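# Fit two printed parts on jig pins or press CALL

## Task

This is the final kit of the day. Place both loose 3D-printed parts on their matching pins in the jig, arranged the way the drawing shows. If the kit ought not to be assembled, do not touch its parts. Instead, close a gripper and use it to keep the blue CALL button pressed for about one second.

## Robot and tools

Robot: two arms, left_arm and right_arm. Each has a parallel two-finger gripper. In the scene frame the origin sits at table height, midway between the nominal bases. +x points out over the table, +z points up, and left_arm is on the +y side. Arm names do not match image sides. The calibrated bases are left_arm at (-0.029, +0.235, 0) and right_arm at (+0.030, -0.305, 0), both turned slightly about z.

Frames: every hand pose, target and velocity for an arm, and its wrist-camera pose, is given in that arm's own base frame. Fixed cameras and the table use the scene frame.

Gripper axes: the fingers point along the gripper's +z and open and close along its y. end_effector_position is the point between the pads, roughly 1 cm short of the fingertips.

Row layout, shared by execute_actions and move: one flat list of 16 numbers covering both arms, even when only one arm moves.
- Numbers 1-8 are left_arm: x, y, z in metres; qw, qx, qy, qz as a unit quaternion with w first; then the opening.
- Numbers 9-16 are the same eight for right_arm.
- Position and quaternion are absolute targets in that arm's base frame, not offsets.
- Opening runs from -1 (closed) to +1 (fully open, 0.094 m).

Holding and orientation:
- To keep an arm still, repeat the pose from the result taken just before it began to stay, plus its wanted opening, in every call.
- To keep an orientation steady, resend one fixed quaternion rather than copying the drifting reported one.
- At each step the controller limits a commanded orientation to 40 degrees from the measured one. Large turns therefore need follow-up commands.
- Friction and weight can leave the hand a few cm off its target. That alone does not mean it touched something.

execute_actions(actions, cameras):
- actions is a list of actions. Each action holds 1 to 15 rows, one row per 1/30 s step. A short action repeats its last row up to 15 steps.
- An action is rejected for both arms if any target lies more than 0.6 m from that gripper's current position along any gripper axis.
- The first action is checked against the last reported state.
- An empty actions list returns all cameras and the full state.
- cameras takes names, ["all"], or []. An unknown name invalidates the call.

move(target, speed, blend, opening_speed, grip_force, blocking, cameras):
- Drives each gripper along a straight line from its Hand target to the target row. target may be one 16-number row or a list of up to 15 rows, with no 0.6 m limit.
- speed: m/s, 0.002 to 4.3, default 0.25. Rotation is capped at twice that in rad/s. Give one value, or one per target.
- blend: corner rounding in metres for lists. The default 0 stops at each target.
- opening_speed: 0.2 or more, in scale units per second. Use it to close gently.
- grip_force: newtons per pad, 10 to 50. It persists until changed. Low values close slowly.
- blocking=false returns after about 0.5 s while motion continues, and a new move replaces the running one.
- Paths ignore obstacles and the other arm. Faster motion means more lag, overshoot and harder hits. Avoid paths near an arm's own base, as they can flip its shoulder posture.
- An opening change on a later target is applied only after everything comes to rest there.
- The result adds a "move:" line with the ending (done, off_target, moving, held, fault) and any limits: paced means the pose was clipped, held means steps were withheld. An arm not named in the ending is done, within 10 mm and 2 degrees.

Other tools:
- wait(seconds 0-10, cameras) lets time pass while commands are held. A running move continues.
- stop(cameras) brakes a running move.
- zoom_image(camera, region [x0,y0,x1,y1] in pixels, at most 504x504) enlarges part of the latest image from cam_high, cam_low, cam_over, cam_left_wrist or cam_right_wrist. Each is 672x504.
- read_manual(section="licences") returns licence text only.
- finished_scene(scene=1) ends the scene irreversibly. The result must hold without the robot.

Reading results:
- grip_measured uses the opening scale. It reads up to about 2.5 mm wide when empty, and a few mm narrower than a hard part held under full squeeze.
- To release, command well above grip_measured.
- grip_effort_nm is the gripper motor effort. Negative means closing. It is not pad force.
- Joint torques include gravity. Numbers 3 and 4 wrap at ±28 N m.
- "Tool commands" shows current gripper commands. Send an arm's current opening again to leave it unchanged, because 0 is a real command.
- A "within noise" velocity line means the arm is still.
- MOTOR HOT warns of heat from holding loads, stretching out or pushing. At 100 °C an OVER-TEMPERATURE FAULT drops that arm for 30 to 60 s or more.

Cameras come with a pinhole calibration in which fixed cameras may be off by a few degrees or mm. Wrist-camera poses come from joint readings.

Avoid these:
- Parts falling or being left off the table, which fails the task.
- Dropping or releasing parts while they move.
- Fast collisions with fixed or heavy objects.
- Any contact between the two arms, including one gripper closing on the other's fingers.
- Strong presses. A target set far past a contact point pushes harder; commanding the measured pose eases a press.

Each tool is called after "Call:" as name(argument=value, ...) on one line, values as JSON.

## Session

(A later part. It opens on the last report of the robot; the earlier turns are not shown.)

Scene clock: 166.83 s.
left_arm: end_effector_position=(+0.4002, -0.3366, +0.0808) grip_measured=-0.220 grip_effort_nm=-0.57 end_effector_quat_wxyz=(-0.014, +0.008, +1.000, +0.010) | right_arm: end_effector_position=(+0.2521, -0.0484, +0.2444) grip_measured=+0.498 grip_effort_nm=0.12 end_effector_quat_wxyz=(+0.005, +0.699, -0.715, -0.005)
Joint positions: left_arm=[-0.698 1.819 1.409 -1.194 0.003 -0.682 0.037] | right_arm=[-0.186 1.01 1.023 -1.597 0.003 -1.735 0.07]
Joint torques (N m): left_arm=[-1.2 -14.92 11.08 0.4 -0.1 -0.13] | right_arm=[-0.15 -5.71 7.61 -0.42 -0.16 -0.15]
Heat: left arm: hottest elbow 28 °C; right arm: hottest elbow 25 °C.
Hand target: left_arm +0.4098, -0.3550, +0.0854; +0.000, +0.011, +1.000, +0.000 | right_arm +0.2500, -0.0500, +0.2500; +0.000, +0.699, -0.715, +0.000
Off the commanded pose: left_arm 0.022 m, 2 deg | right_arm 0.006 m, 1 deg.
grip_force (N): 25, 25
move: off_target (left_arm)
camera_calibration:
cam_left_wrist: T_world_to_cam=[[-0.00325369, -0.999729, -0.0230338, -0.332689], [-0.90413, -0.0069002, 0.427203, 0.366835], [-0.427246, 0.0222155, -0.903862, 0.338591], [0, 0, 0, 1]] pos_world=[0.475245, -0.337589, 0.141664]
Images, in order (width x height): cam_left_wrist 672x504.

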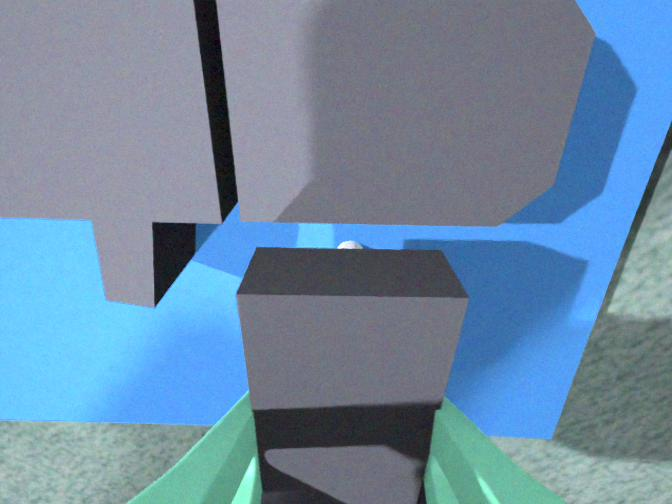

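Call:
move(target=[0.4085,-0.3565,0.073,0,0.0113,0.9999,0,-0.4,0.25,-0.05,0.25,0,-0.699,0.715,0,0.5], speed=0.05, cameras=["cam_left_wrist"])

Call:
zoom_image(camera="cam_left_wrist", region=[150, 130, 550, 430])

Scene clock: 177.00 s.
left_arm: end_effector_position=(+0.4037, -0.3422, +0.0752) grip_measured=-0.220 grip_effort_nm=-0.57 end_effector_quat_wxyz=(-0.007, +0.008, +1.000, +0.004) | right_arm: end_effector_position=(+0.2521, -0.0484, +0.2444) grip_measured=+0.498 grip_effort_nm=0.13 end_effector_quat_wxyz=(+0.005, +0.699, -0.715, -0.005)
Joint positions: left_arm=[-0.701 1.83 1.409 -1.166 0.003 -0.686 0.037] | right_arm=[-0.186 1.01 1.023 -1.597 0.003 -1.735 0.07]
Joint torques (N m): left_arm=[-1.14 -15.33 9.54 0.43 -0.11 -0.13] | right_arm=[-0.21 -5.71 7.61 -0.44 -0.15 -0.15]
Heat: left arm: hottest elbow 29 °C; right arm: hottest elbow 25 °C.
Hand target: left_arm +0.4081, -0.3562, +0.0732; +0.000, +0.011, +1.000, +0.000 | right_arm +0.2500, -0.0500, +0.2500; +0.000, +0.699, -0.715, +0.000
Off the commanded pose: left_arm 0.015 m, 1 deg | right_arm 0.006 m, 1 deg.
grip_force (N): 25, 25
move: off_target (left_arm)
camera_calibration:
cam_left_wrist: T_world_to_cam=[[-0.00292373, -0.999923, -0.0120665, -0.339435], [-0.909715, -0.00235077, 0.415227, 0.377102], [-0.415223, 0.0121911, -0.909638, 0.327321], [0, 0, 0, 1]] pos_world=[0.477974, -0.342513, 0.137065]
Images, in order (width x height): cam_left_wrist 672x504.

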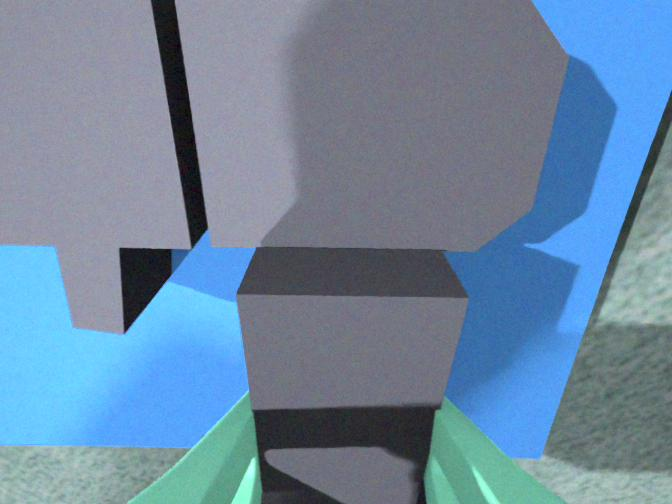

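Scaled by 1.260 from the camera's 672x504 image, which has a finer 960x720 frame.

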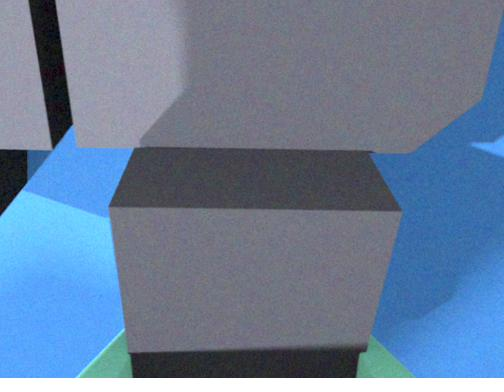

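Call:
move(target=[0.388,-0.334,0.085,0,0.0113,0.9999,0,-0.4,0.25,-0.05,0.25,0,-0.699,0.715,0,0.5], speed=0.05)

Call:
move(target=[0.396,-0.336,0.058,0,0.0113,0.9999,0,-0.4,0.25,-0.05,0.25,0,-0.699,0.715,0,0.5], speed=0.04, cameras=["cam_left_wrist"])

Call:
zoom_image(camera="cam_left_wrist", region=[150, 130, 550, 430])

Scene clock: 180.47 s.
left_arm: end_effector_position=(+0.3887, -0.3295, +0.0780) grip_measured=-0.220 grip_effort_nm=-0.57 end_effector_quat_wxyz=(-0.010, +0.007, +1.000, +0.007) | right_arm: end_effector_position=(+0.2521, -0.0484, +0.2444) grip_measured=+0.498 grip_effort_nm=0.12 end_effector_quat_wxyz=(+0.005, +0.699, -0.715, -0.005)
Joint positions: left_arm=[-0.701 1.785 1.353 -1.162 0.003 -0.686 0.037] | right_arm=[-0.186 1.01 1.023 -1.597 0.003 -1.735 0.07]
Joint torques (N m): left_arm=[-0.67 -17.55 7.01 0.4 -0.11 -0.05] | right_arm=[-0.21 -5.71 7.61 -0.43 -0.16 -0.15]
Heat: left arm: hottest elbow 29 °C; right arm: hottest elbow 25 °C.
Hand target: left_arm +0.3881, -0.3339, +0.0850; +0.000, +0.011, +1.000, +0.000 | right_arm +0.2500, -0.0500, +0.2500; +0.000, +0.699, -0.715, +0.000
Off the commanded pose: left_arm 0.008 m, 1 deg | right_arm 0.006 m, 1 deg.
grip_force (N): 25, 25
move: done

Scene clock: 181.70 s.
left_arm: end_effector_position=(+0.3950, -0.3348, +0.0690) grip_measured=-0.220 grip_effort_nm=-0.57 end_effector_quat_wxyz=(+0.003, +0.007, +1.000, -0.004) | right_arm: end_effector_position=(+0.2521, -0.0484, +0.2444) grip_measured=+0.498 grip_effort_nm=0.13 end_effector_quat_wxyz=(+0.005, +0.699, -0.715, -0.005)
Joint positions: left_arm=[-0.701 1.794 1.34 -1.106 0.003 -0.686 0.037] | right_arm=[-0.186 1.01 1.023 -1.597 0.003 -1.735 0.07]
Joint torques (N m): left_arm=[-0.15 -14.51 7.13 0.54 -0.12 0.03] | right_arm=[-0.15 -5.71 7.61 -0.43 -0.16 -0.15]
Heat: left arm: hottest elbow 29 °C; right arm: hottest elbow 25 °C.
Hand target: left_arm +0.3958, -0.3358, +0.0582; +0.000, +0.011, +1.000, +0.000 | right_arm +0.2500, -0.0500, +0.2500; +0.000, +0.699, -0.715, +0.000
Off the commanded pose: left_arm 0.011 m, 1 deg | right_arm 0.006 m, 1 deg.
grip_force (N): 25, 25
move: off_target (left_arm)
camera_calibration:
cam_left_wrist: T_world_to_cam=[[-0.00255115, -0.999985, 0.00485498, -0.333492], [-0.917876, 0.00426838, 0.396844, 0.378517], [-0.396859, -0.00344386, -0.917873, 0.305991], [0, 0, 0, 1]] pos_world=[0.468017, -0.334049, 0.132268]
Images, in order (width x height): cam_left_wrist 672x504.

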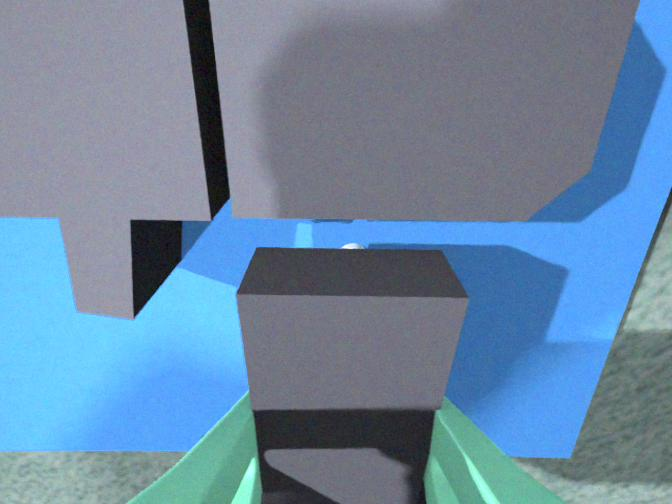

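Scaled by 1.260 from the camera's 672x504 image, which has a finer 960x720 frame.

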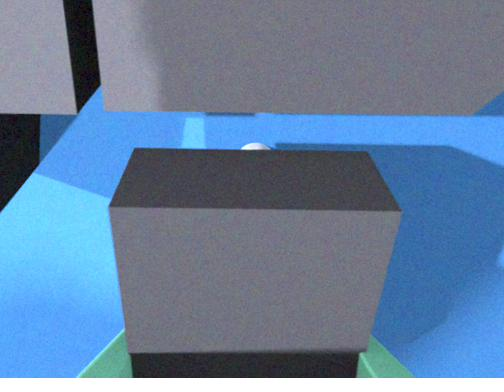

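Call:
move(target=[0.405,-0.342,0.059,0,0.0113,0.9999,0,-0.4,0.25,-0.05,0.25,0,-0.699,0.715,0,0.5], speed=0.04, cameras=["cam_left_wrist"])

Call:
zoom_image(camera="cam_left_wrist", region=[150, 130, 550, 430])

Scene clock: 185.63 s.
left_arm: end_effector_position=(+0.3938, -0.3338, +0.0571) grip_measured=-0.220 grip_effort_nm=-0.57 end_effector_quat_wxyz=(-0.006, +0.008, +1.000, +0.003) | right_arm: end_effector_position=(+0.2521, -0.0484, +0.2444) grip_measured=+0.498 grip_effort_nm=0.13 end_effector_quat_wxyz=(+0.005, +0.699, -0.715, -0.005)
Joint positions: left_arm=[-0.701 1.819 1.34 -1.106 0.003 -0.684 0.037] | right_arm=[-0.186 1.01 1.023 -1.597 0.003 -1.735 0.07]
Joint torques (N m): left_arm=[-0.03 -14.74 10.13 -0.01 -0.12 0.03] | right_arm=[-0.15 -5.77 7.6 -0.43 -0.16 -0.15]
Heat: left arm: hottest elbow 28 °C; right arm: hottest elbow 25 °C.
Hand target: left_arm +0.4047, -0.3417, +0.0591; +0.000, +0.011, +1.000, +0.000 | right_arm +0.2500, -0.0500, +0.2500; +0.000, +0.699, -0.715, +0.000
Off the commanded pose: left_arm 0.014 m, 1 deg | right_arm 0.006 m, 1 deg.
grip_force (N): 25, 25
move: off_target (left_arm)
camera_calibration:
cam_left_wrist: T_world_to_cam=[[-0.00442632, -0.999934, -0.0105985, -0.330762], [-0.910442, -0.00035405, 0.413637, 0.376607], [-0.413613, 0.0114802, -0.91038, 0.305751], [0, 0, 0, 1]] pos_world=[0.467878, -0.334116, 0.119065]
Images, in order (width x height): cam_left_wrist 672x504.

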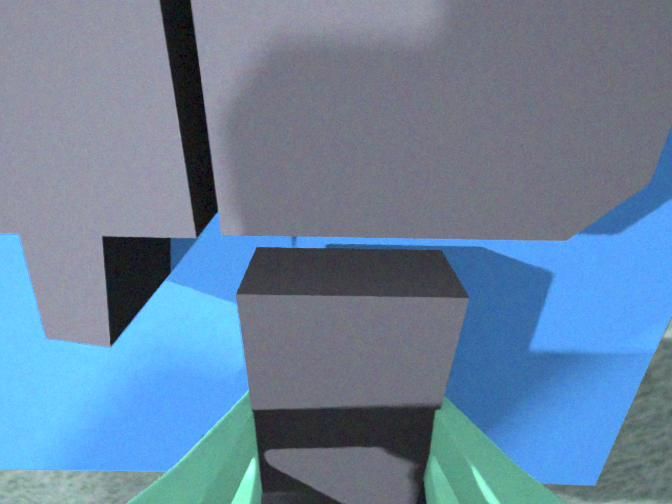

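Scaled by 1.260 from the camera's 672x504 image, which has a finer 960x720 frame.

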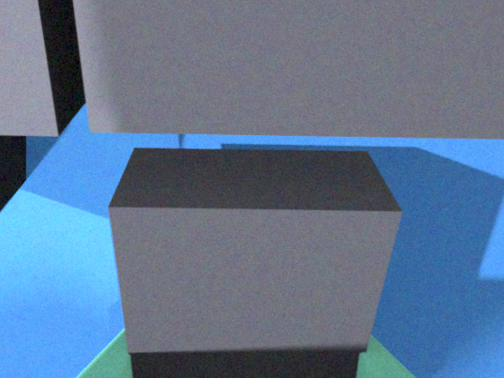

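Call:
wait(seconds=0, cameras=["cam_high","cam_low","cam_over"])

Call:
zoom_image(camera="cam_low", region=[300, 230, 420, 310])

Call:
zoom_image(camera="cam_over", region=[300, 270, 510, 490])

Call:
zoom_image(camera="cam_high", region=[230, 220, 360, 360])

Scene clock: 190.00 s.
left_arm: end_effector_position=(+0.3938, -0.3338, +0.0571) grip_measured=-0.220 grip_effort_nm=-0.57 end_effector_quat_wxyz=(-0.006, +0.008, +1.000, +0.003) | right_arm: end_effector_position=(+0.2521, -0.0484, +0.2444) grip_measured=+0.498 grip_effort_nm=0.13 end_effector_quat_wxyz=(+0.005, +0.699, -0.715, -0.005)
Joint positions: left_arm=[-0.701 1.819 1.34 -1.106 0.003 -0.684 0.037] | right_arm=[-0.186 1.01 1.023 -1.597 0.003 -1.735 0.07]
Joint torques (N m): left_arm=[0.03 -14.74 10.15 -0.01 -0.11 0.03] | right_arm=[-0.21 -5.71 7.6 -0.42 -0.16 -0.15]
Heat: left arm: hottest elbow 28 °C; right arm: hottest elbow 25 °C.
Hand target: left_arm +0.4047, -0.3417, +0.0591; +0.000, +0.011, +1.000, +0.000 | right_arm +0.2500, -0.0500, +0.2500; +0.000, +0.699, -0.715, +0.000
Tool commands: left_gripper/opening=-0.4 right_gripper/opening=+0.5
Off the commanded pose: left_arm 0.014 m, 1 deg | right_arm 0.006 m, 1 deg.
grip_force (N): 25, 25
Images, in order (width x height): cam_high 672x504, cam_low 672x504, cam_over 672x504.

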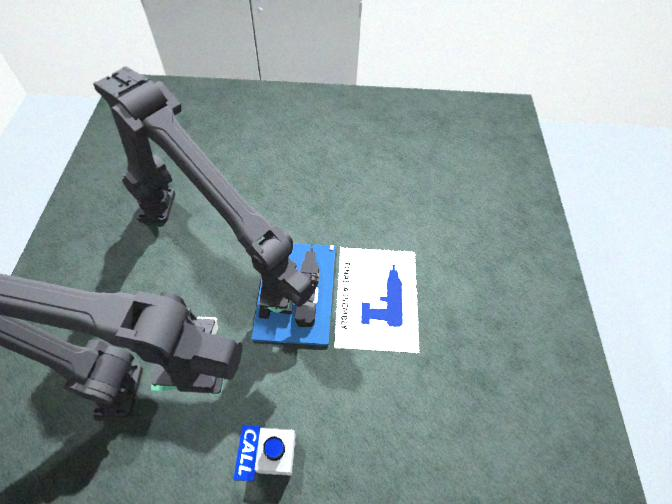

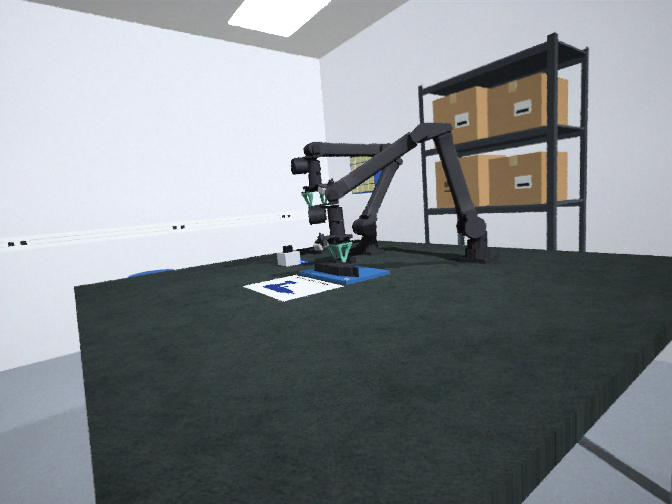

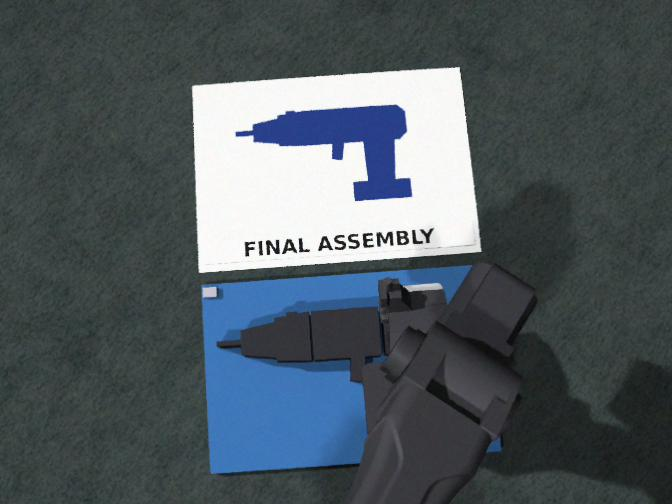

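Scaled by 4.200 from the camera's 672x504 image, which has a finer 960x720 frame.

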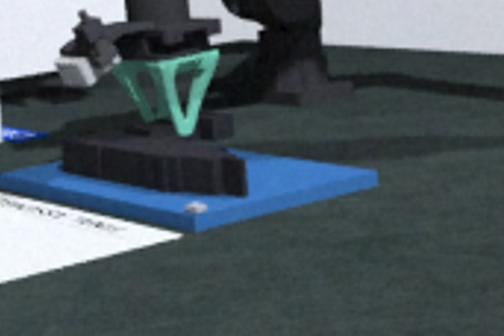

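Scaled by 2.291 from the camera's 672x504 image, which has a finer 960x720 frame.

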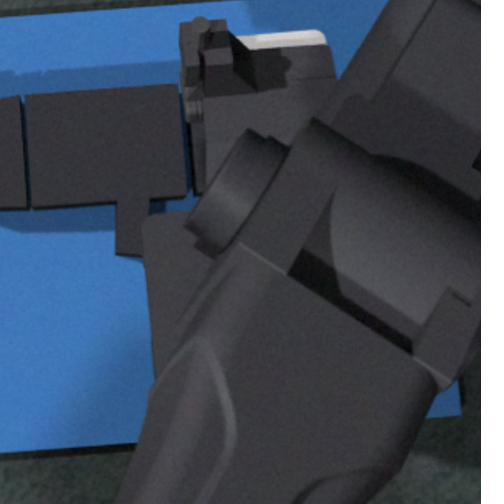

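Scaled by 3.600 from the camera's 672x504 image, which has a finer 960x720 frame.

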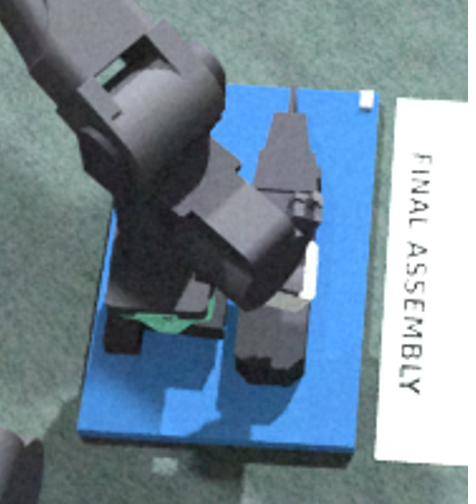

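Call:
move(target=[0.410,-0.347,0.067,0,0.0113,0.9999,0,-0.4,0.25,-0.05,0.25,0,-0.699,0.715,0,0.5], speed=0.04, cameras=["cam_left_wrist"])

Scene clock: 197.17 s.
left_arm: end_effector_position=(+0.3993, -0.3384, +0.0642) grip_measured=-0.220 grip_effort_nm=-0.57 end_effector_quat_wxyz=(-0.004, +0.008, +1.000, +0.002) | right_arm: end_effector_position=(+0.2521, -0.0484, +0.2444) grip_measured=+0.498 grip_effort_nm=0.12 end_effector_quat_wxyz=(+0.005, +0.699, -0.715, -0.005)
Joint positions: left_arm=[-0.701 1.824 1.369 -1.124 0.003 -0.684 0.037] | right_arm=[-0.186 1.01 1.023 -1.597 0.003 -1.735 0.07]
Joint torques (N m): left_arm=[-0.03 -14.86 10.71 -0.29 -0.11 0.02] | right_arm=[-0.21 -5.71 7.61 -0.43 -0.16 -0.15]
Heat: left arm: hottest elbow 27 °C; right arm: hottest elbow 25 °C.
Hand target: left_arm +0.4097, -0.3467, +0.0671; +0.000, +0.011, +1.000, +0.000 | right_arm +0.2500, -0.0500, +0.2500; +0.000, +0.699, -0.715, +0.000
Off the commanded pose: left_arm 0.014 m, 1 deg | right_arm 0.006 m, 1 deg.
grip_force (N): 25, 25
move: off_target (left_arm)
camera_calibration:
cam_left_wrist: T_world_to_cam=[[-0.00446182, -0.999964, -0.00717318, -0.335493], [-0.912125, 0.00112941, 0.40991, 0.380148], [-0.409888, 0.00837179, -0.912098, 0.312136], [0, 0, 0, 1]] pos_world=[0.473187, -0.338524, 0.126466]
Images, in order (width x height): cam_left_wrist 672x504.

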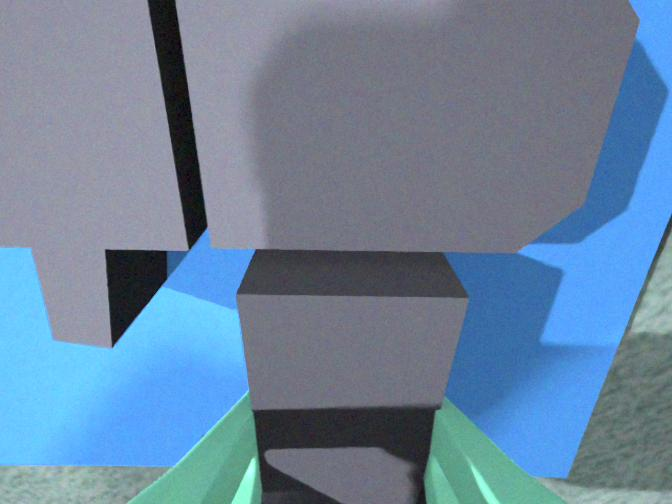

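Call:
move(target=[0.407,-0.332,0.056,0,0.0113,0.9999,0,-0.4,0.25,-0.05,0.25,0,-0.699,0.715,0,0.5], speed=0.04, cameras=["cam_left_wrist"])

Scene clock: 202.90 s.
left_arm: end_effector_position=(+0.4000, -0.3371, +0.0607) grip_measured=-0.220 grip_effort_nm=-0.57 end_effector_quat_wxyz=(-0.002, +0.015, +1.000, +0.000) | right_arm: end_effector_position=(+0.2521, -0.0484, +0.2444) grip_measured=+0.498 grip_effort_nm=0.13 end_effector_quat_wxyz=(+0.005, +0.699, -0.715, -0.005)
Joint positions: left_arm=[-0.699 1.824 1.358 -1.107 0.002 -0.67 0.037] | right_arm=[-0.186 1.01 1.023 -1.597 0.003 -1.735 0.07]
Joint torques (N m): left_arm=[0.97 -15.91 7.01 0.5 -0.11 0.05] | right_arm=[-0.15 -5.77 7.62 -0.43 -0.16 -0.15]
Heat: left arm: hottest elbow 27 °C; right arm: hottest elbow 25 °C.
Hand target: left_arm +0.4069, -0.3319, +0.0561; +0.000, +0.011, +1.000, +0.000 | right_arm +0.2500, -0.0500, +0.2500; +0.000, +0.699, -0.715, +0.000
Off the commanded pose: left_arm 0.010 m, 0 deg | right_arm 0.006 m, 1 deg.
grip_force (N): 25, 25
move: done
camera_calibration:
cam_left_wrist: T_world_to_cam=[[-0.0165777, -0.999856, -0.00349056, -0.329605], [-0.914031, 0.0137394, 0.405413, 0.387553], [-0.405307, 0.0099113, -0.914127, 0.307983], [0, 0, 0, 1]] pos_world=[0.473599, -0.337935, 0.123266]
Images, in order (width x height): cam_left_wrist 672x504.

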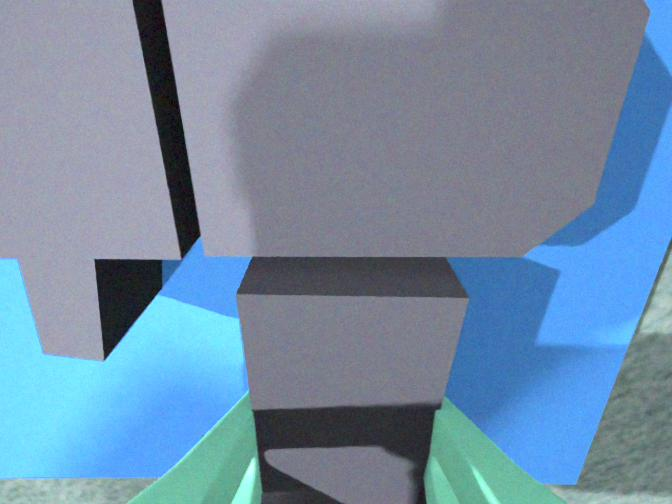

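Call:
move(target=[0.407,-0.329,0.047,0,0.003,1,0,-0.4,0.25,-0.05,0.25,0,-0.699,0.715,0,0.5], speed=0.04, cameras=["cam_left_wrist"])

Scene clock: 205.37 s.
left_arm: end_effector_position=(+0.4007, -0.3346, +0.0551) grip_measured=-0.220 grip_effort_nm=-0.57 end_effector_quat_wxyz=(+0.001, +0.013, +1.000, -0.002) | right_arm: end_effector_position=(+0.2521, -0.0484, +0.2444) grip_measured=+0.498 grip_effort_nm=0.13 end_effector_quat_wxyz=(+0.005, +0.699, -0.715, -0.005)
Joint positions: left_arm=[-0.694 1.824 1.342 -1.084 0.002 -0.669 0.037] | right_arm=[-0.186 1.01 1.023 -1.597 0.003 -1.735 0.07]
Joint torques (N m): left_arm=[0.97 -15.33 6.94 0.4 -0.11 -0.08] | right_arm=[-0.15 -5.71 7.61 -0.43 -0.16 -0.15]
Heat: left arm: hottest elbow 27 °C; right arm: hottest elbow 25 °C.
Hand target: left_arm +0.4068, -0.3288, +0.0472; +0.000, +0.003, +1.000, +0.000 | right_arm +0.2500, -0.0500, +0.2500; +0.000, +0.699, -0.715, +0.000
Off the commanded pose: left_arm 0.012 m, 1 deg | right_arm 0.006 m, 1 deg.
grip_force (N): 25, 25
move: off_target (left_arm)
camera_calibration:
cam_left_wrist: T_world_to_cam=[[-0.0127753, -0.999918, 0.000762695, -0.328852], [-0.916181, 0.012011, 0.400585, 0.390913], [-0.400561, 0.00441881, -0.916259, 0.29949], [0, 0, 0, 1]] pos_world=[0.47391, -0.334843, 0.118067]
Images, in order (width x height): cam_left_wrist 672x504.

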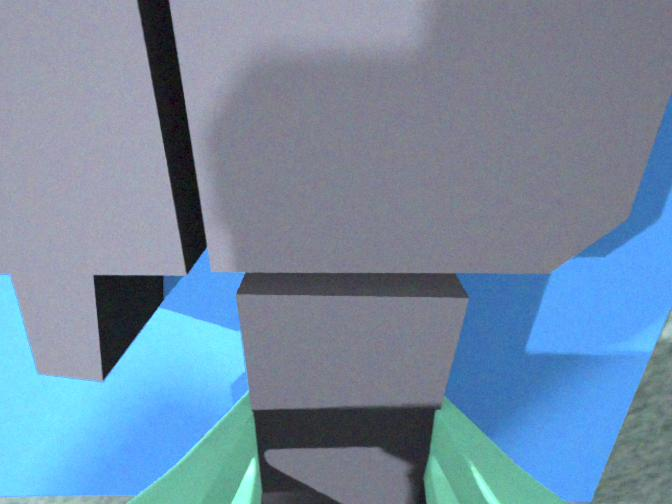

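Call:
move(target=[0.4065,-0.342,0.043,0,0.008,1,0,-0.4,0.25,-0.05,0.25,0,-0.699,0.715,0,0.5], speed=0.04, cameras=["cam_left_wrist"])

Scene clock: 211.20 s.
left_arm: end_effector_position=(+0.4004, -0.3344, +0.0532) grip_measured=-0.220 grip_effort_nm=-0.57 end_effector_quat_wxyz=(+0.000, +0.010, +1.000, -0.001) | right_arm: end_effector_position=(+0.2521, -0.0484, +0.2444) grip_measured=+0.498 grip_effort_nm=0.12 end_effector_quat_wxyz=(+0.005, +0.699, -0.715, -0.005)
Joint positions: left_arm=[-0.694 1.828 1.342 -1.084 0.002 -0.673 0.037] | right_arm=[-0.186 1.01 1.023 -1.597 0.003 -1.735 0.07]
Joint torques (N m): left_arm=[-0.38 -13.45 8.79 0.53 -0.11 -0.11] | right_arm=[-0.15 -5.77 7.61 -0.42 -0.16 -0.15]
Heat: left arm: hottest elbow 27 °C; right arm: hottest elbow 25 °C.
Hand target: left_arm +0.4062, -0.3416, +0.0432; +0.000, +0.008, +1.000, +0.000 | right_arm +0.2500, -0.0500, +0.2500; +0.000, +0.699, -0.715, +0.000
Off the commanded pose: left_arm 0.014 m, 0 deg | right_arm 0.006 m, 1 deg.
grip_force (N): 25, 25
move: off_target (left_arm)
camera_calibration:
cam_left_wrist: T_world_to_cam=[[-0.0082381, -0.999965, -0.00155375, -0.330341], [-0.915061, 0.00691205, 0.403256, 0.389197], [-0.403231, 0.00474384, -0.915086, 0.298798], [0, 0, 0, 1]] pos_world=[0.473903, -0.334437, 0.115967]
Images, in order (width x height): cam_left_wrist 672x504.

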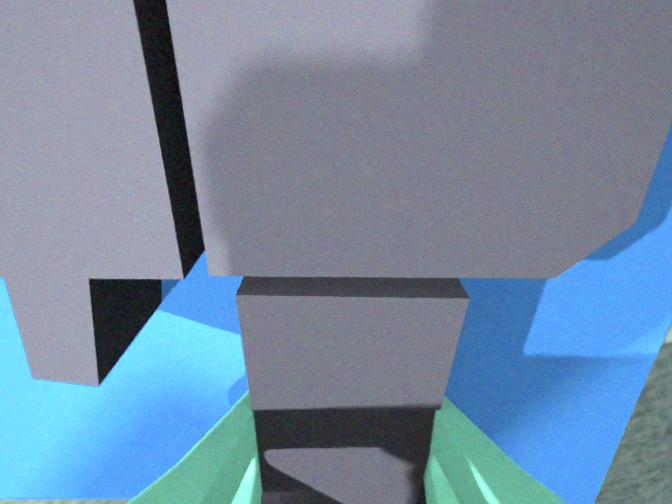

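Call:
move(target=[0.4045,-0.3385,0.035,0,0.008,1,0,-0.4,0.25,-0.05,0.25,0,-0.699,0.715,0,0.5], speed=0.04, cameras=["cam_left_wrist"])

Scene clock: 213.00 s.
left_arm: end_effector_position=(+0.4037, -0.3371, +0.0530) grip_measured=-0.220 grip_effort_nm=-0.57 end_effector_quat_wxyz=(+0.006, +0.010, +1.000, -0.006) | right_arm: end_effector_position=(+0.2521, -0.0484, +0.2444) grip_measured=+0.498 grip_effort_nm=0.13 end_effector_quat_wxyz=(+0.005, +0.699, -0.715, -0.005)
Joint positions: left_arm=[-0.694 1.828 1.342 -1.067 0.002 -0.674 0.037] | right_arm=[-0.186 1.01 1.023 -1.597 0.003 -1.735 0.07]
Joint torques (N m): left_arm=[-0.21 -13.86 6.95 0.76 -0.11 -0.1] | right_arm=[-0.15 -5.71 7.6 -0.43 -0.16 -0.15]
Heat: left arm: hottest elbow 27 °C; right arm: hottest elbow 25 °C.
Hand target: left_arm +0.4040, -0.3380, +0.0353; +0.000, +0.008, +1.000, +0.000 | right_arm +0.2500, -0.0500, +0.2500; +0.000, +0.699, -0.715, +0.000
Off the commanded pose: left_arm 0.018 m, 1 deg | right_arm 0.006 m, 1 deg.
grip_force (N): 25, 25
move: off_target (left_arm)
camera_calibration:
cam_left_wrist: T_world_to_cam=[[-0.00752328, -0.999931, 0.00903978, -0.333808], [-0.920197, 0.010461, 0.391317, 0.396142], [-0.391384, -0.00537439, -0.920212, 0.292073], [0, 0, 0, 1]] pos_world=[0.47633, -0.33636, 0.116769]
Images, in order (width x height): cam_left_wrist 672x504.

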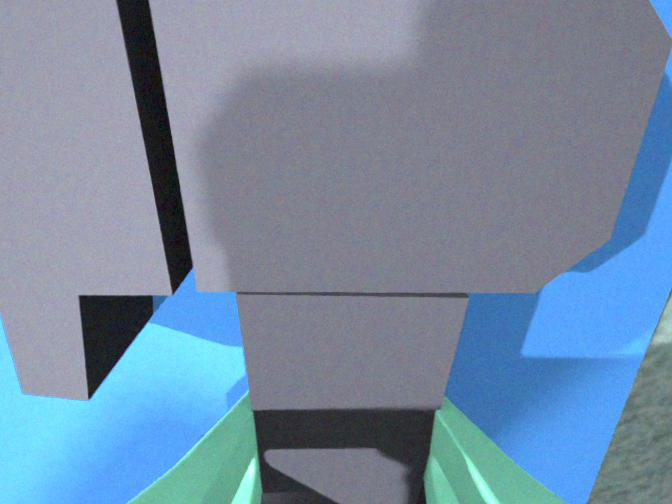

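Call:
move(target=[[0.395,-0.335,0.2,0,0.008,1,0,-0.4,0.25,-0.05,0.3,0,-0.699,0.715,0,0.5],[0.354,-0.214,0.27,0.5,0.5,0.5,-0.5,-0.4,0.29,0.13,0.30,0.5,-0.5,0.5,0.5,0.5]], speed=[0.08,0.2], blend=[0.03,0], cameras=["cam_right_wrist","cam_high","cam_over"])

Scene clock: 227.37 s.
left_arm: end_effector_position=(+0.3487, -0.2186, +0.2739) grip_measured=-0.220 grip_effort_nm=-0.57 end_effector_quat_wxyz=(+0.492, +0.511, +0.499, -0.498) | right_arm: end_effector_position=(+0.2905, +0.1283, +0.3041) grip_measured=+0.498 grip_effort_nm=0.12 end_effector_quat_wxyz=(+0.518, -0.487, +0.543, +0.446)
Joint positions: left_arm=[-0.125 1.257 0.643 0.425 1.461 0.194 0.037] | right_arm=[-0.161 1.188 0.854 -1.689 -1.498 -2.044 0.07]
Joint torques (N m): left_arm=[0.97 -6.89 7.3 1.84 0.24 -0.12] | right_arm=[1.26 -5.01 5.93 -0.88 -0.81 -0.15]
Heat: left arm: hottest elbow 27 °C; right arm: hottest elbow 25 °C.
Hand target: left_arm +0.3538, -0.2138, +0.2701; +0.494, +0.506, +0.503, -0.496 | right_arm +0.2901, +0.1309, +0.3000; +0.513, -0.484, +0.544, +0.454
Off the commanded pose: left_arm 0.008 m, 2 deg | right_arm 0.004 m, 8 deg.
joint sent to its limit (right arm) — joint 4 (wrist pitch), lower limit. The joint targets are off in orientation, not in position.
grip_force (N): 25, 25
move: off_target (right_arm)
camera_calibration:
cam_right_wrist: T_world_to_cam=[[0.988999, -0.145478, 0.026784, -0.277753], [-0.0467641, -0.479273, -0.876419, 0.378854], [0.140336, 0.865525, -0.480804, 0.0815539], [0, 0, 0, 1]] pos_world=[0.280969, 0.0705805, 0.378685]
Images, in order (width x height): cam_high 672x504, cam_over 672x504, cam_right_wrist 672x504.

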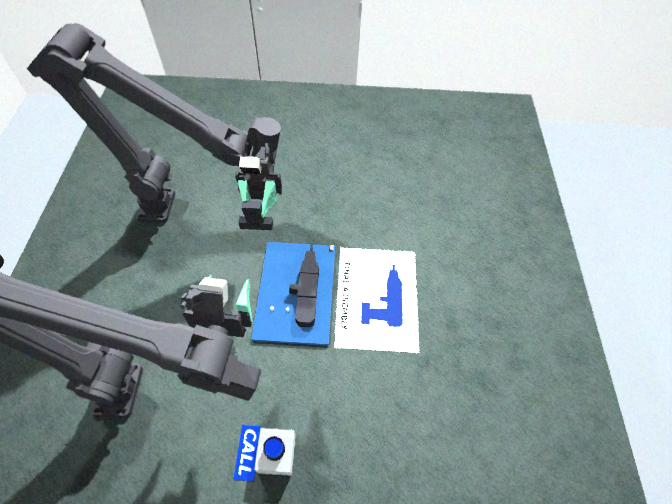

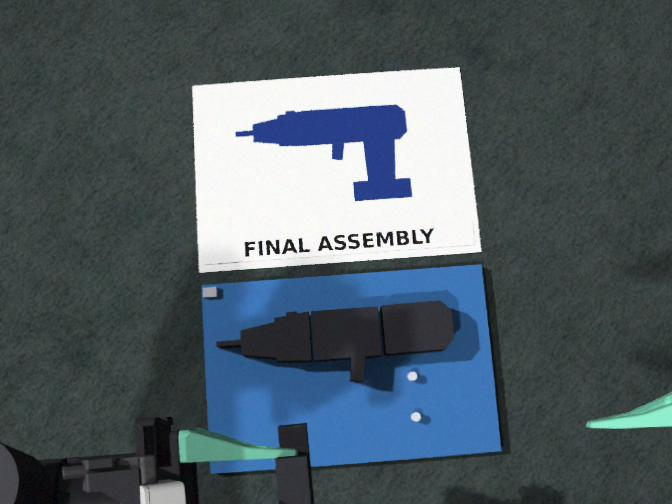

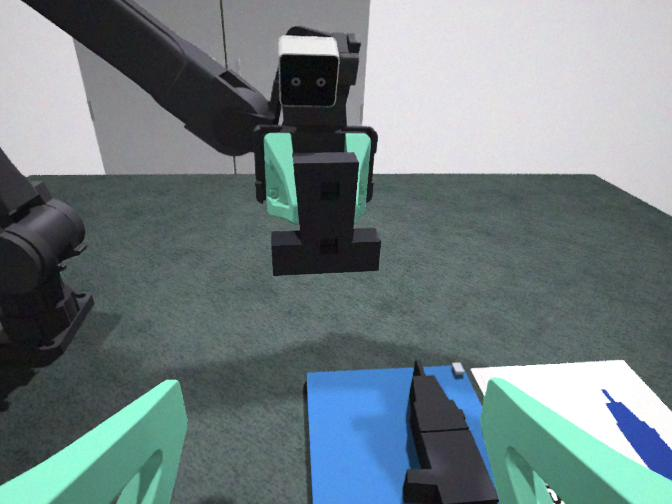

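Excellent.

Call:
zoom_image(camera="cam_right_wrist", region=[260, 140, 390, 290])

Scaled by 3.360 from the camera's 672x504 image, which has a finer 960x720 frame.

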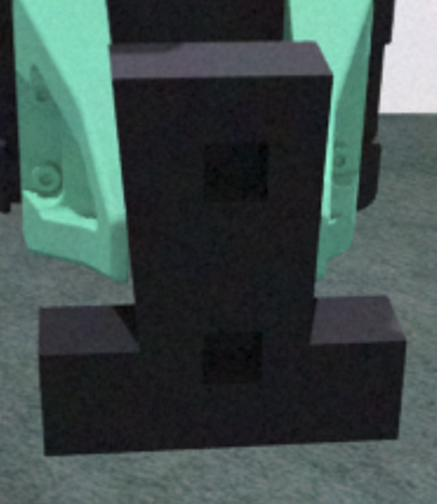

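Call:
move(target=[[0.39,-0.33,0.17,0,0.008,1,0,-0.4,0.25,-0.05,0.30,0,-0.699,0.715,0,0.5],[0.40,-0.343,0.085,0,0.008,1,0,-0.4,0.25,-0.05,0.25,0,-0.699,0.715,0,0.5]], speed=[0.2,0.08], blend=[0.03,0], cameras=["cam_left_wrist"])

Scene clock: 238.60 s.
left_arm: end_effector_position=(+0.4026, -0.3349, +0.0934) grip_measured=-0.220 grip_effort_nm=-0.57 end_effector_quat_wxyz=(+0.001, +0.004, +1.000, -0.002) | right_arm: end_effector_position=(+0.2489, -0.0517, +0.2526) grip_measured=+0.498 grip_effort_nm=0.12 end_effector_quat_wxyz=(-0.001, +0.699, -0.715, -0.002)
Joint positions: left_arm=[-0.692 1.786 1.398 -1.178 0.003 -0.684 0.037] | right_arm=[-0.205 0.996 1.036 -1.613 -0.003 -1.752 0.07]
Joint torques (N m): left_arm=[-1.2 -15.03 7.6 0.5 -0.12 -0.11] | right_arm=[1.26 -4.37 6.68 0.16 0.07 0.03]
Heat: left arm: hottest elbow 27 °C; right arm: hottest elbow 26 °C.
Hand target: left_arm +0.3998, -0.3428, +0.0852; +0.000, +0.008, +1.000, +0.000 | right_arm +0.2500, -0.0500, +0.2501; +0.000, +0.699, -0.715, +0.000
Off the commanded pose: left_arm 0.012 m, 1 deg | right_arm 0.003 m, 0 deg.
grip_force (N): 25, 25
move: off_target (left_arm)
camera_calibration:
cam_left_wrist: T_world_to_cam=[[0.0043679, -0.99999, 0.000930615, -0.336159], [-0.916017, -0.00362782, 0.401123, 0.371912], [-0.401115, -0.00260452, -0.916024, 0.333219], [0, 0, 0, 1]] pos_world=[0.475806, -0.333939, 0.156367]
Images, in order (width x height): cam_left_wrist 672x504.

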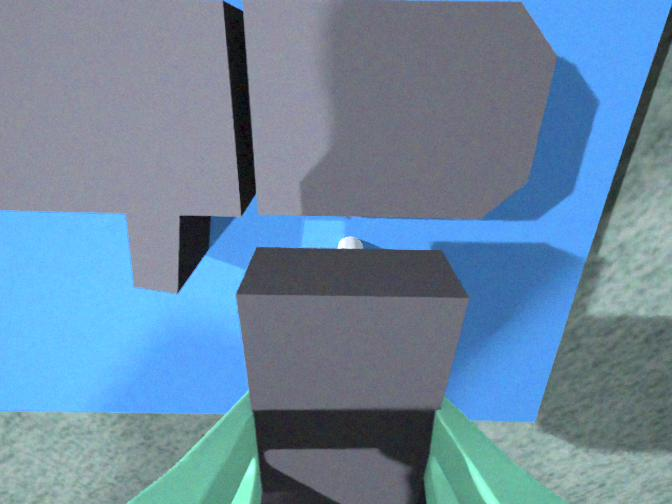

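Call:
move(target=[0.402,-0.351,0.066,0,0.013,1,0,-0.4,0.25,-0.05,0.25,0,-0.699,0.715,0,0.5], speed=0.05, cameras=["cam_left_wrist"])

Scene clock: 241.70 s.
left_arm: end_effector_position=(+0.4052, -0.3439, +0.0763) grip_measured=-0.220 grip_effort_nm=-0.57 end_effector_quat_wxyz=(+0.002, +0.009, +1.000, -0.003) | right_arm: end_effector_position=(+0.2489, -0.0517, +0.2526) grip_measured=+0.498 grip_effort_nm=0.12 end_effector_quat_wxyz=(-0.001, +0.699, -0.715, -0.002)
Joint positions: left_arm=[-0.702 1.82 1.398 -1.141 0.002 -0.684 0.037] | right_arm=[-0.205 0.996 1.036 -1.613 -0.003 -1.752 0.07]
Joint torques (N m): left_arm=[-1.14 -14.56 7.34 0.54 -0.11 -0.11] | right_arm=[1.26 -4.42 6.67 0.17 0.07 0.03]
Heat: left arm: hottest elbow 27 °C; right arm: hottest elbow 26 °C.
Hand target: left_arm +0.4018, -0.3507, +0.0661; +0.000, +0.013, +1.000, +0.000 | right_arm +0.2500, -0.0500, +0.2501; +0.000, +0.699, -0.715, +0.000
Off the commanded pose: left_arm 0.013 m, 1 deg | right_arm 0.003 m, 0 deg.
grip_force (N): 25, 25
move: off_target (left_arm)
camera_calibration:
cam_left_wrist: T_world_to_cam=[[-0.00554424, -0.99998, 0.00301028, -0.341207], [-0.917287, 0.00628441, 0.398178, 0.385376], [-0.398189, -0.0005537, -0.917303, 0.318203], [0, 0, 0, 1]] pos_world=[0.478314, -0.343446, 0.139468]
Images, in order (width x height): cam_left_wrist 672x504.

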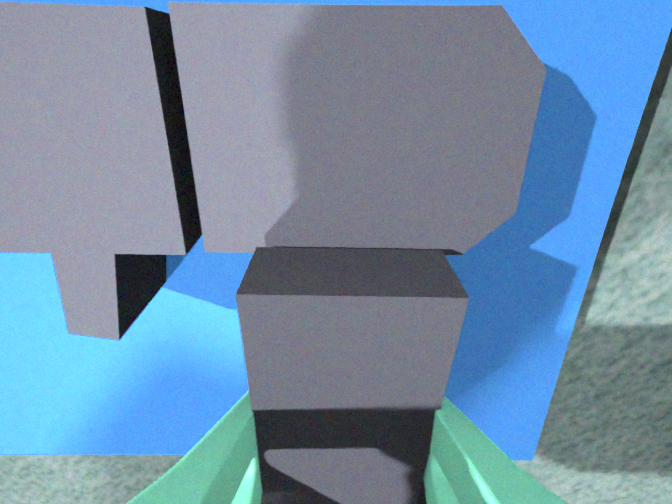

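Call:
move(target=[0.396,-0.3305,0.062,0,0.011,1,0,-0.4,0.25,-0.05,0.25,0,-0.699,0.715,0,0.5], speed=0.05, cameras=["cam_left_wrist"])

Scene clock: 244.07 s.
left_arm: end_effector_position=(+0.3983, -0.3380, +0.0700) grip_measured=-0.220 grip_effort_nm=-0.57 end_effector_quat_wxyz=(+0.006, +0.013, +1.000, -0.006) | right_arm: end_effector_position=(+0.2489, -0.0517, +0.2526) grip_measured=+0.498 grip_effort_nm=0.12 end_effector_quat_wxyz=(-0.001, +0.699, -0.715, -0.002)
Joint positions: left_arm=[-0.702 1.8 1.35 -1.103 0.002 -0.676 0.037] | right_arm=[-0.205 0.996 1.036 -1.613 -0.003 -1.752 0.07]
Joint torques (N m): left_arm=[0.44 -16.15 5.82 0.23 -0.08 -0.02] | right_arm=[1.32 -4.37 6.67 0.17 0.06 0.03]
Heat: left arm: hottest elbow 27 °C; right arm: hottest elbow 26 °C.
Hand target: left_arm +0.3958, -0.3305, +0.0620; +0.000, +0.011, +1.000, +0.000 | right_arm +0.2500, -0.0500, +0.2501; +0.000, +0.699, -0.715, +0.000
Off the commanded pose: left_arm 0.011 m, 1 deg | right_arm 0.003 m, 0 deg.
grip_force (N): 25, 25
move: off_target (left_arm)
camera_calibration:
cam_left_wrist: T_world_to_cam=[[-0.013213, -0.999872, 0.00898114, -0.332696], [-0.92029, 0.0156727, 0.390923, 0.386433], [-0.391014, -0.0031, -0.92038, 0.30612], [0, 0, 0, 1]] pos_world=[0.470932, -0.337761, 0.133669]
Images, in order (width x height): cam_left_wrist 672x504.

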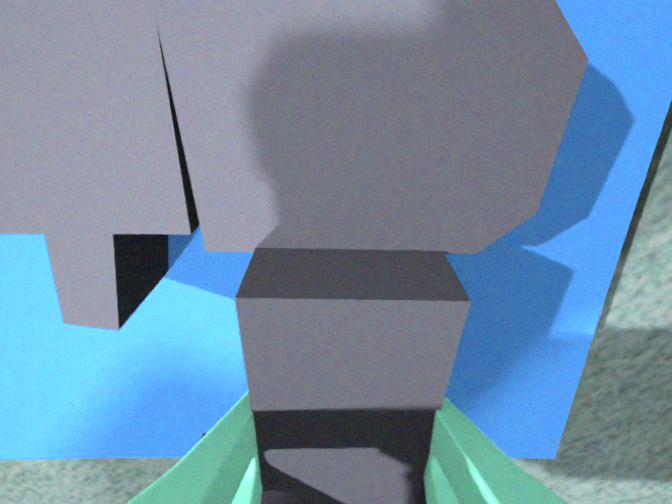

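Call:
move(target=[[0.393,-0.331,0.09,0,0.011,1,0,-0.4,0.25,-0.05,0.25,0,-0.699,0.715,0,0.5],[0.36,-0.22,0.18,0,0.011,1,0,-0.4,0.25,-0.05,0.25,0,-0.699,0.715,0,0.5]], speed=[0.05,0.15], blend=[0.02,0], cameras=["cam_left_wrist","cam_over","cam_low"])

Call:
zoom_image(camera="cam_over", region=[190, 260, 510, 490])

Call:
zoom_image(camera="cam_low", region=[280, 230, 420, 310])

Scene clock: 248.23 s.
left_arm: end_effector_position=(+0.3598, -0.2263, +0.1761) grip_measured=-0.220 grip_effort_nm=-0.57 end_effector_quat_wxyz=(+0.000, +0.013, +1.000, -0.001) | right_arm: end_effector_position=(+0.2489, -0.0517, +0.2526) grip_measured=+0.498 grip_effort_nm=0.13 end_effector_quat_wxyz=(-0.001, +0.699, -0.715, -0.002)
Joint positions: left_arm=[-0.56 1.476 1.239 -1.333 0.001 -0.534 0.037] | right_arm=[-0.205 0.996 1.036 -1.613 -0.003 -1.752 0.07]
Joint torques (N m): left_arm=[0.79 -12.98 7.8 -0.29 -0.06 0.06] | right_arm=[1.32 -4.37 6.67 0.17 0.07 0.03]
Heat: left arm: hottest elbow 27 °C; right arm: hottest elbow 26 °C.
Hand target: left_arm +0.3599, -0.2200, +0.1798; +0.000, +0.011, +1.000, +0.000 | right_arm +0.2500, -0.0500, +0.2501; +0.000, +0.699, -0.715, +0.000
Off the commanded pose: left_arm 0.007 m, 0 deg | right_arm 0.003 m, 0 deg.
grip_force (N): 25, 25
move: done; blend cut to 0.014 m at target 1
camera_calibration:
cam_left_wrist: T_world_to_cam=[[-0.0132035, -0.999909, -0.00262952, -0.220368], [-0.915247, 0.0110265, 0.402741, 0.302748], [-0.402676, 0.00772427, -0.91531, 0.394921], [0, 0, 0, 1]] pos_world=[0.433205, -0.226736, 0.238967]
Images, in order (width x height): cam_low 672x504, cam_over 672x504, cam_left_wrist 672x504.

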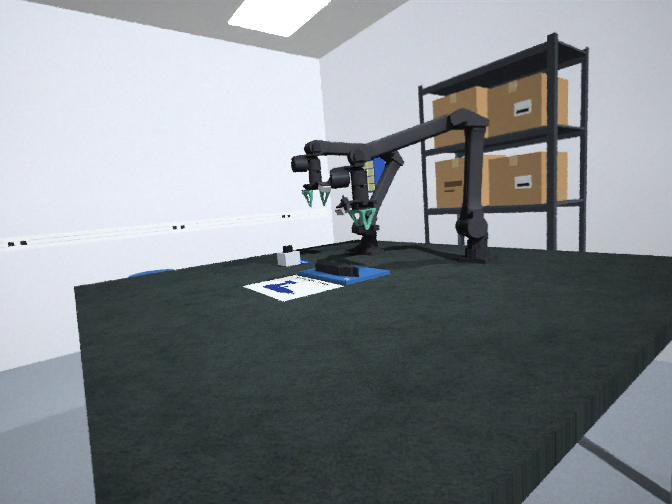

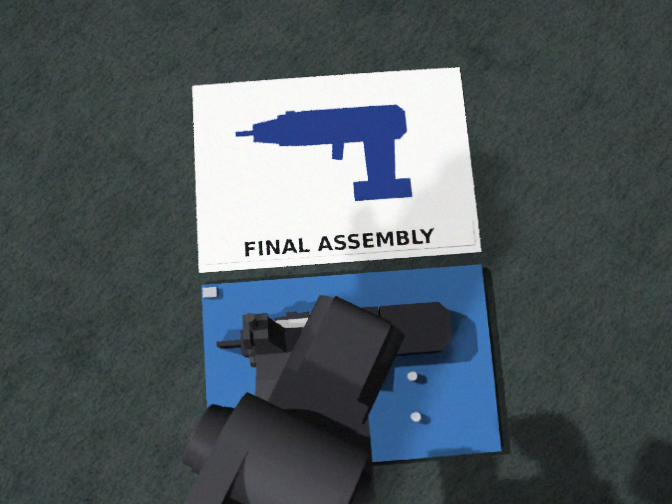

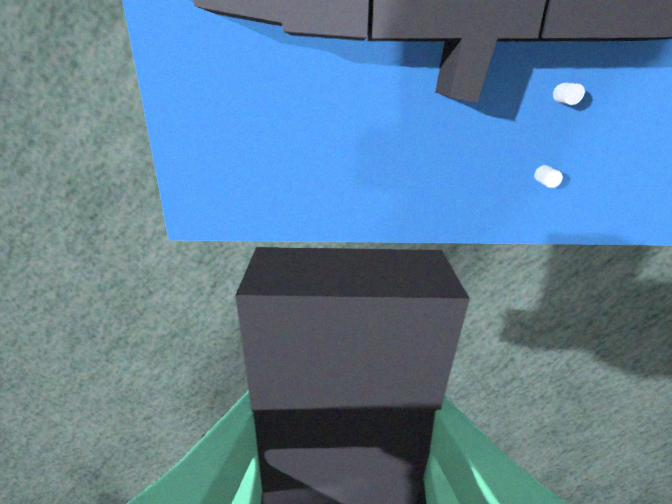

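Scaled by 1.575 from the camera's 672x504 image, which has a finer 960x720 frame.

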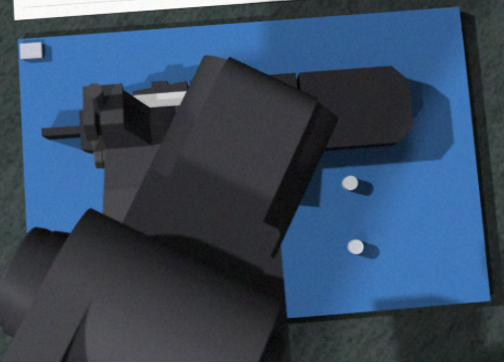

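Scaled by 3.600 from the camera's 672x504 image, which has a finer 960x720 frame.

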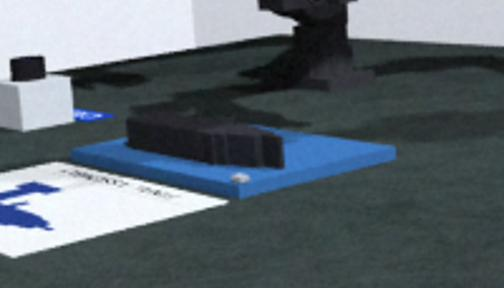

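Call:
move(target=[[0.38,-0.338,0.11,0,0.013,1,0,-0.4,0.25,-0.05,0.25,0,-0.699,0.715,0,0.5],[0.392,-0.349,0.064,0,0.013,1,0,-0.4,0.25,-0.05,0.25,0,-0.699,0.715,0,0.5]], speed=[0.15,0.05], blend=[0.01,0], cameras=["cam_left_wrist"])

Scene clock: 255.00 s.
left_arm: end_effector_position=(+0.3810, -0.3322, +0.0603) grip_measured=-0.220 grip_effort_nm=-0.57 end_effector_quat_wxyz=(-0.013, +0.011, +1.000, +0.010) | right_arm: end_effector_position=(+0.2489, -0.0517, +0.2526) grip_measured=+0.498 grip_effort_nm=0.12 end_effector_quat_wxyz=(-0.001, +0.699, -0.715, -0.002)
Joint positions: left_arm=[-0.716 1.801 1.323 -1.125 0.001 -0.693 0.037] | right_arm=[-0.205 0.996 1.036 -1.613 -0.003 -1.752 0.07]
Joint torques (N m): left_arm=[-0.85 -14.51 10.58 0.38 -0.05 -0.12] | right_arm=[1.26 -4.37 6.68 0.17 0.07 0.03]
Heat: left arm: hottest shoulder 26 °C; right arm: hottest elbow 26 °C.
Hand target: left_arm +0.3915, -0.3486, +0.0643; +0.000, +0.013, +1.000, +0.000 | right_arm +0.2500, -0.0500, +0.2501; +0.000, +0.699, -0.715, +0.000
Off the commanded pose: left_arm 0.020 m, 2 deg | right_arm 0.003 m, 0 deg.
grip_force (N): 25, 25
move: off_target (left_arm)
camera_calibration:
cam_left_wrist: T_world_to_cam=[[-0.0108416, -0.99966, -0.0237254, -0.325857], [-0.90508, -0.000276648, 0.425242, 0.360923], [-0.425104, 0.0260837, -0.904769, 0.312207], [0, 0, 0, 1]] pos_world=[0.455852, -0.33379, 0.121264]
Images, in order (width x height): cam_left_wrist 672x504.

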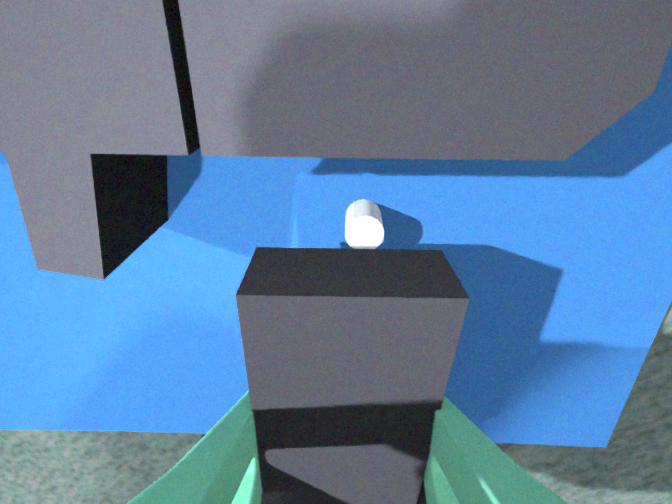

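Call:
move(target=[0.409,-0.3375,0.0675,0,0.013,1,0,-0.4,0.25,-0.05,0.25,0,-0.699,0.715,0,0.5], speed=0.05, cameras=["cam_left_wrist"])

Scene clock: 260.07 s.
left_arm: end_effector_position=(+0.3922, -0.3323, +0.0645) grip_measured=-0.220 grip_effort_nm=-0.57 end_effector_quat_wxyz=(-0.007, +0.015, +1.000, +0.005) | right_arm: end_effector_position=(+0.2489, -0.0517, +0.2526) grip_measured=+0.498 grip_effort_nm=0.12 end_effector_quat_wxyz=(-0.001, +0.699, -0.715, -0.002)
Joint positions: left_arm=[-0.702 1.807 1.344 -1.125 0.001 -0.672 0.037] | right_arm=[-0.205 0.996 1.036 -1.613 -0.003 -1.752 0.07]
Joint torques (N m): left_arm=[0.85 -14.45 10.76 -0.05 -0.07 0.04] | right_arm=[1.32 -4.42 6.68 0.17 0.06 0.03]
Heat: left arm: hottest shoulder 26 °C; right arm: hottest elbow 26 °C.
Hand target: left_arm +0.4086, -0.3371, +0.0677; +0.000, +0.013, +1.000, +0.000 | right_arm +0.2500, -0.0500, +0.2501; +0.000, +0.699, -0.715, +0.000
Off the commanded pose: left_arm 0.018 m, 1 deg | right_arm 0.003 m, 0 deg.
grip_force (N): 25, 25
move: off_target (left_arm)
camera_calibration:
cam_left_wrist: T_world_to_cam=[[-0.0178198, -0.999749, -0.0135565, -0.323708], [-0.909771, 0.010589, 0.414976, 0.375434], [-0.414729, 0.0197281, -0.909731, 0.314873], [0, 0, 0, 1]] pos_world=[0.466377, -0.333814, 0.126265]
Images, in order (width x height): cam_left_wrist 672x504.

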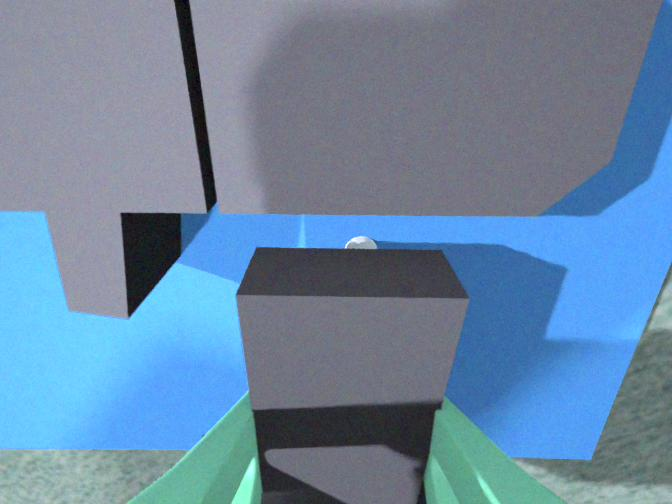

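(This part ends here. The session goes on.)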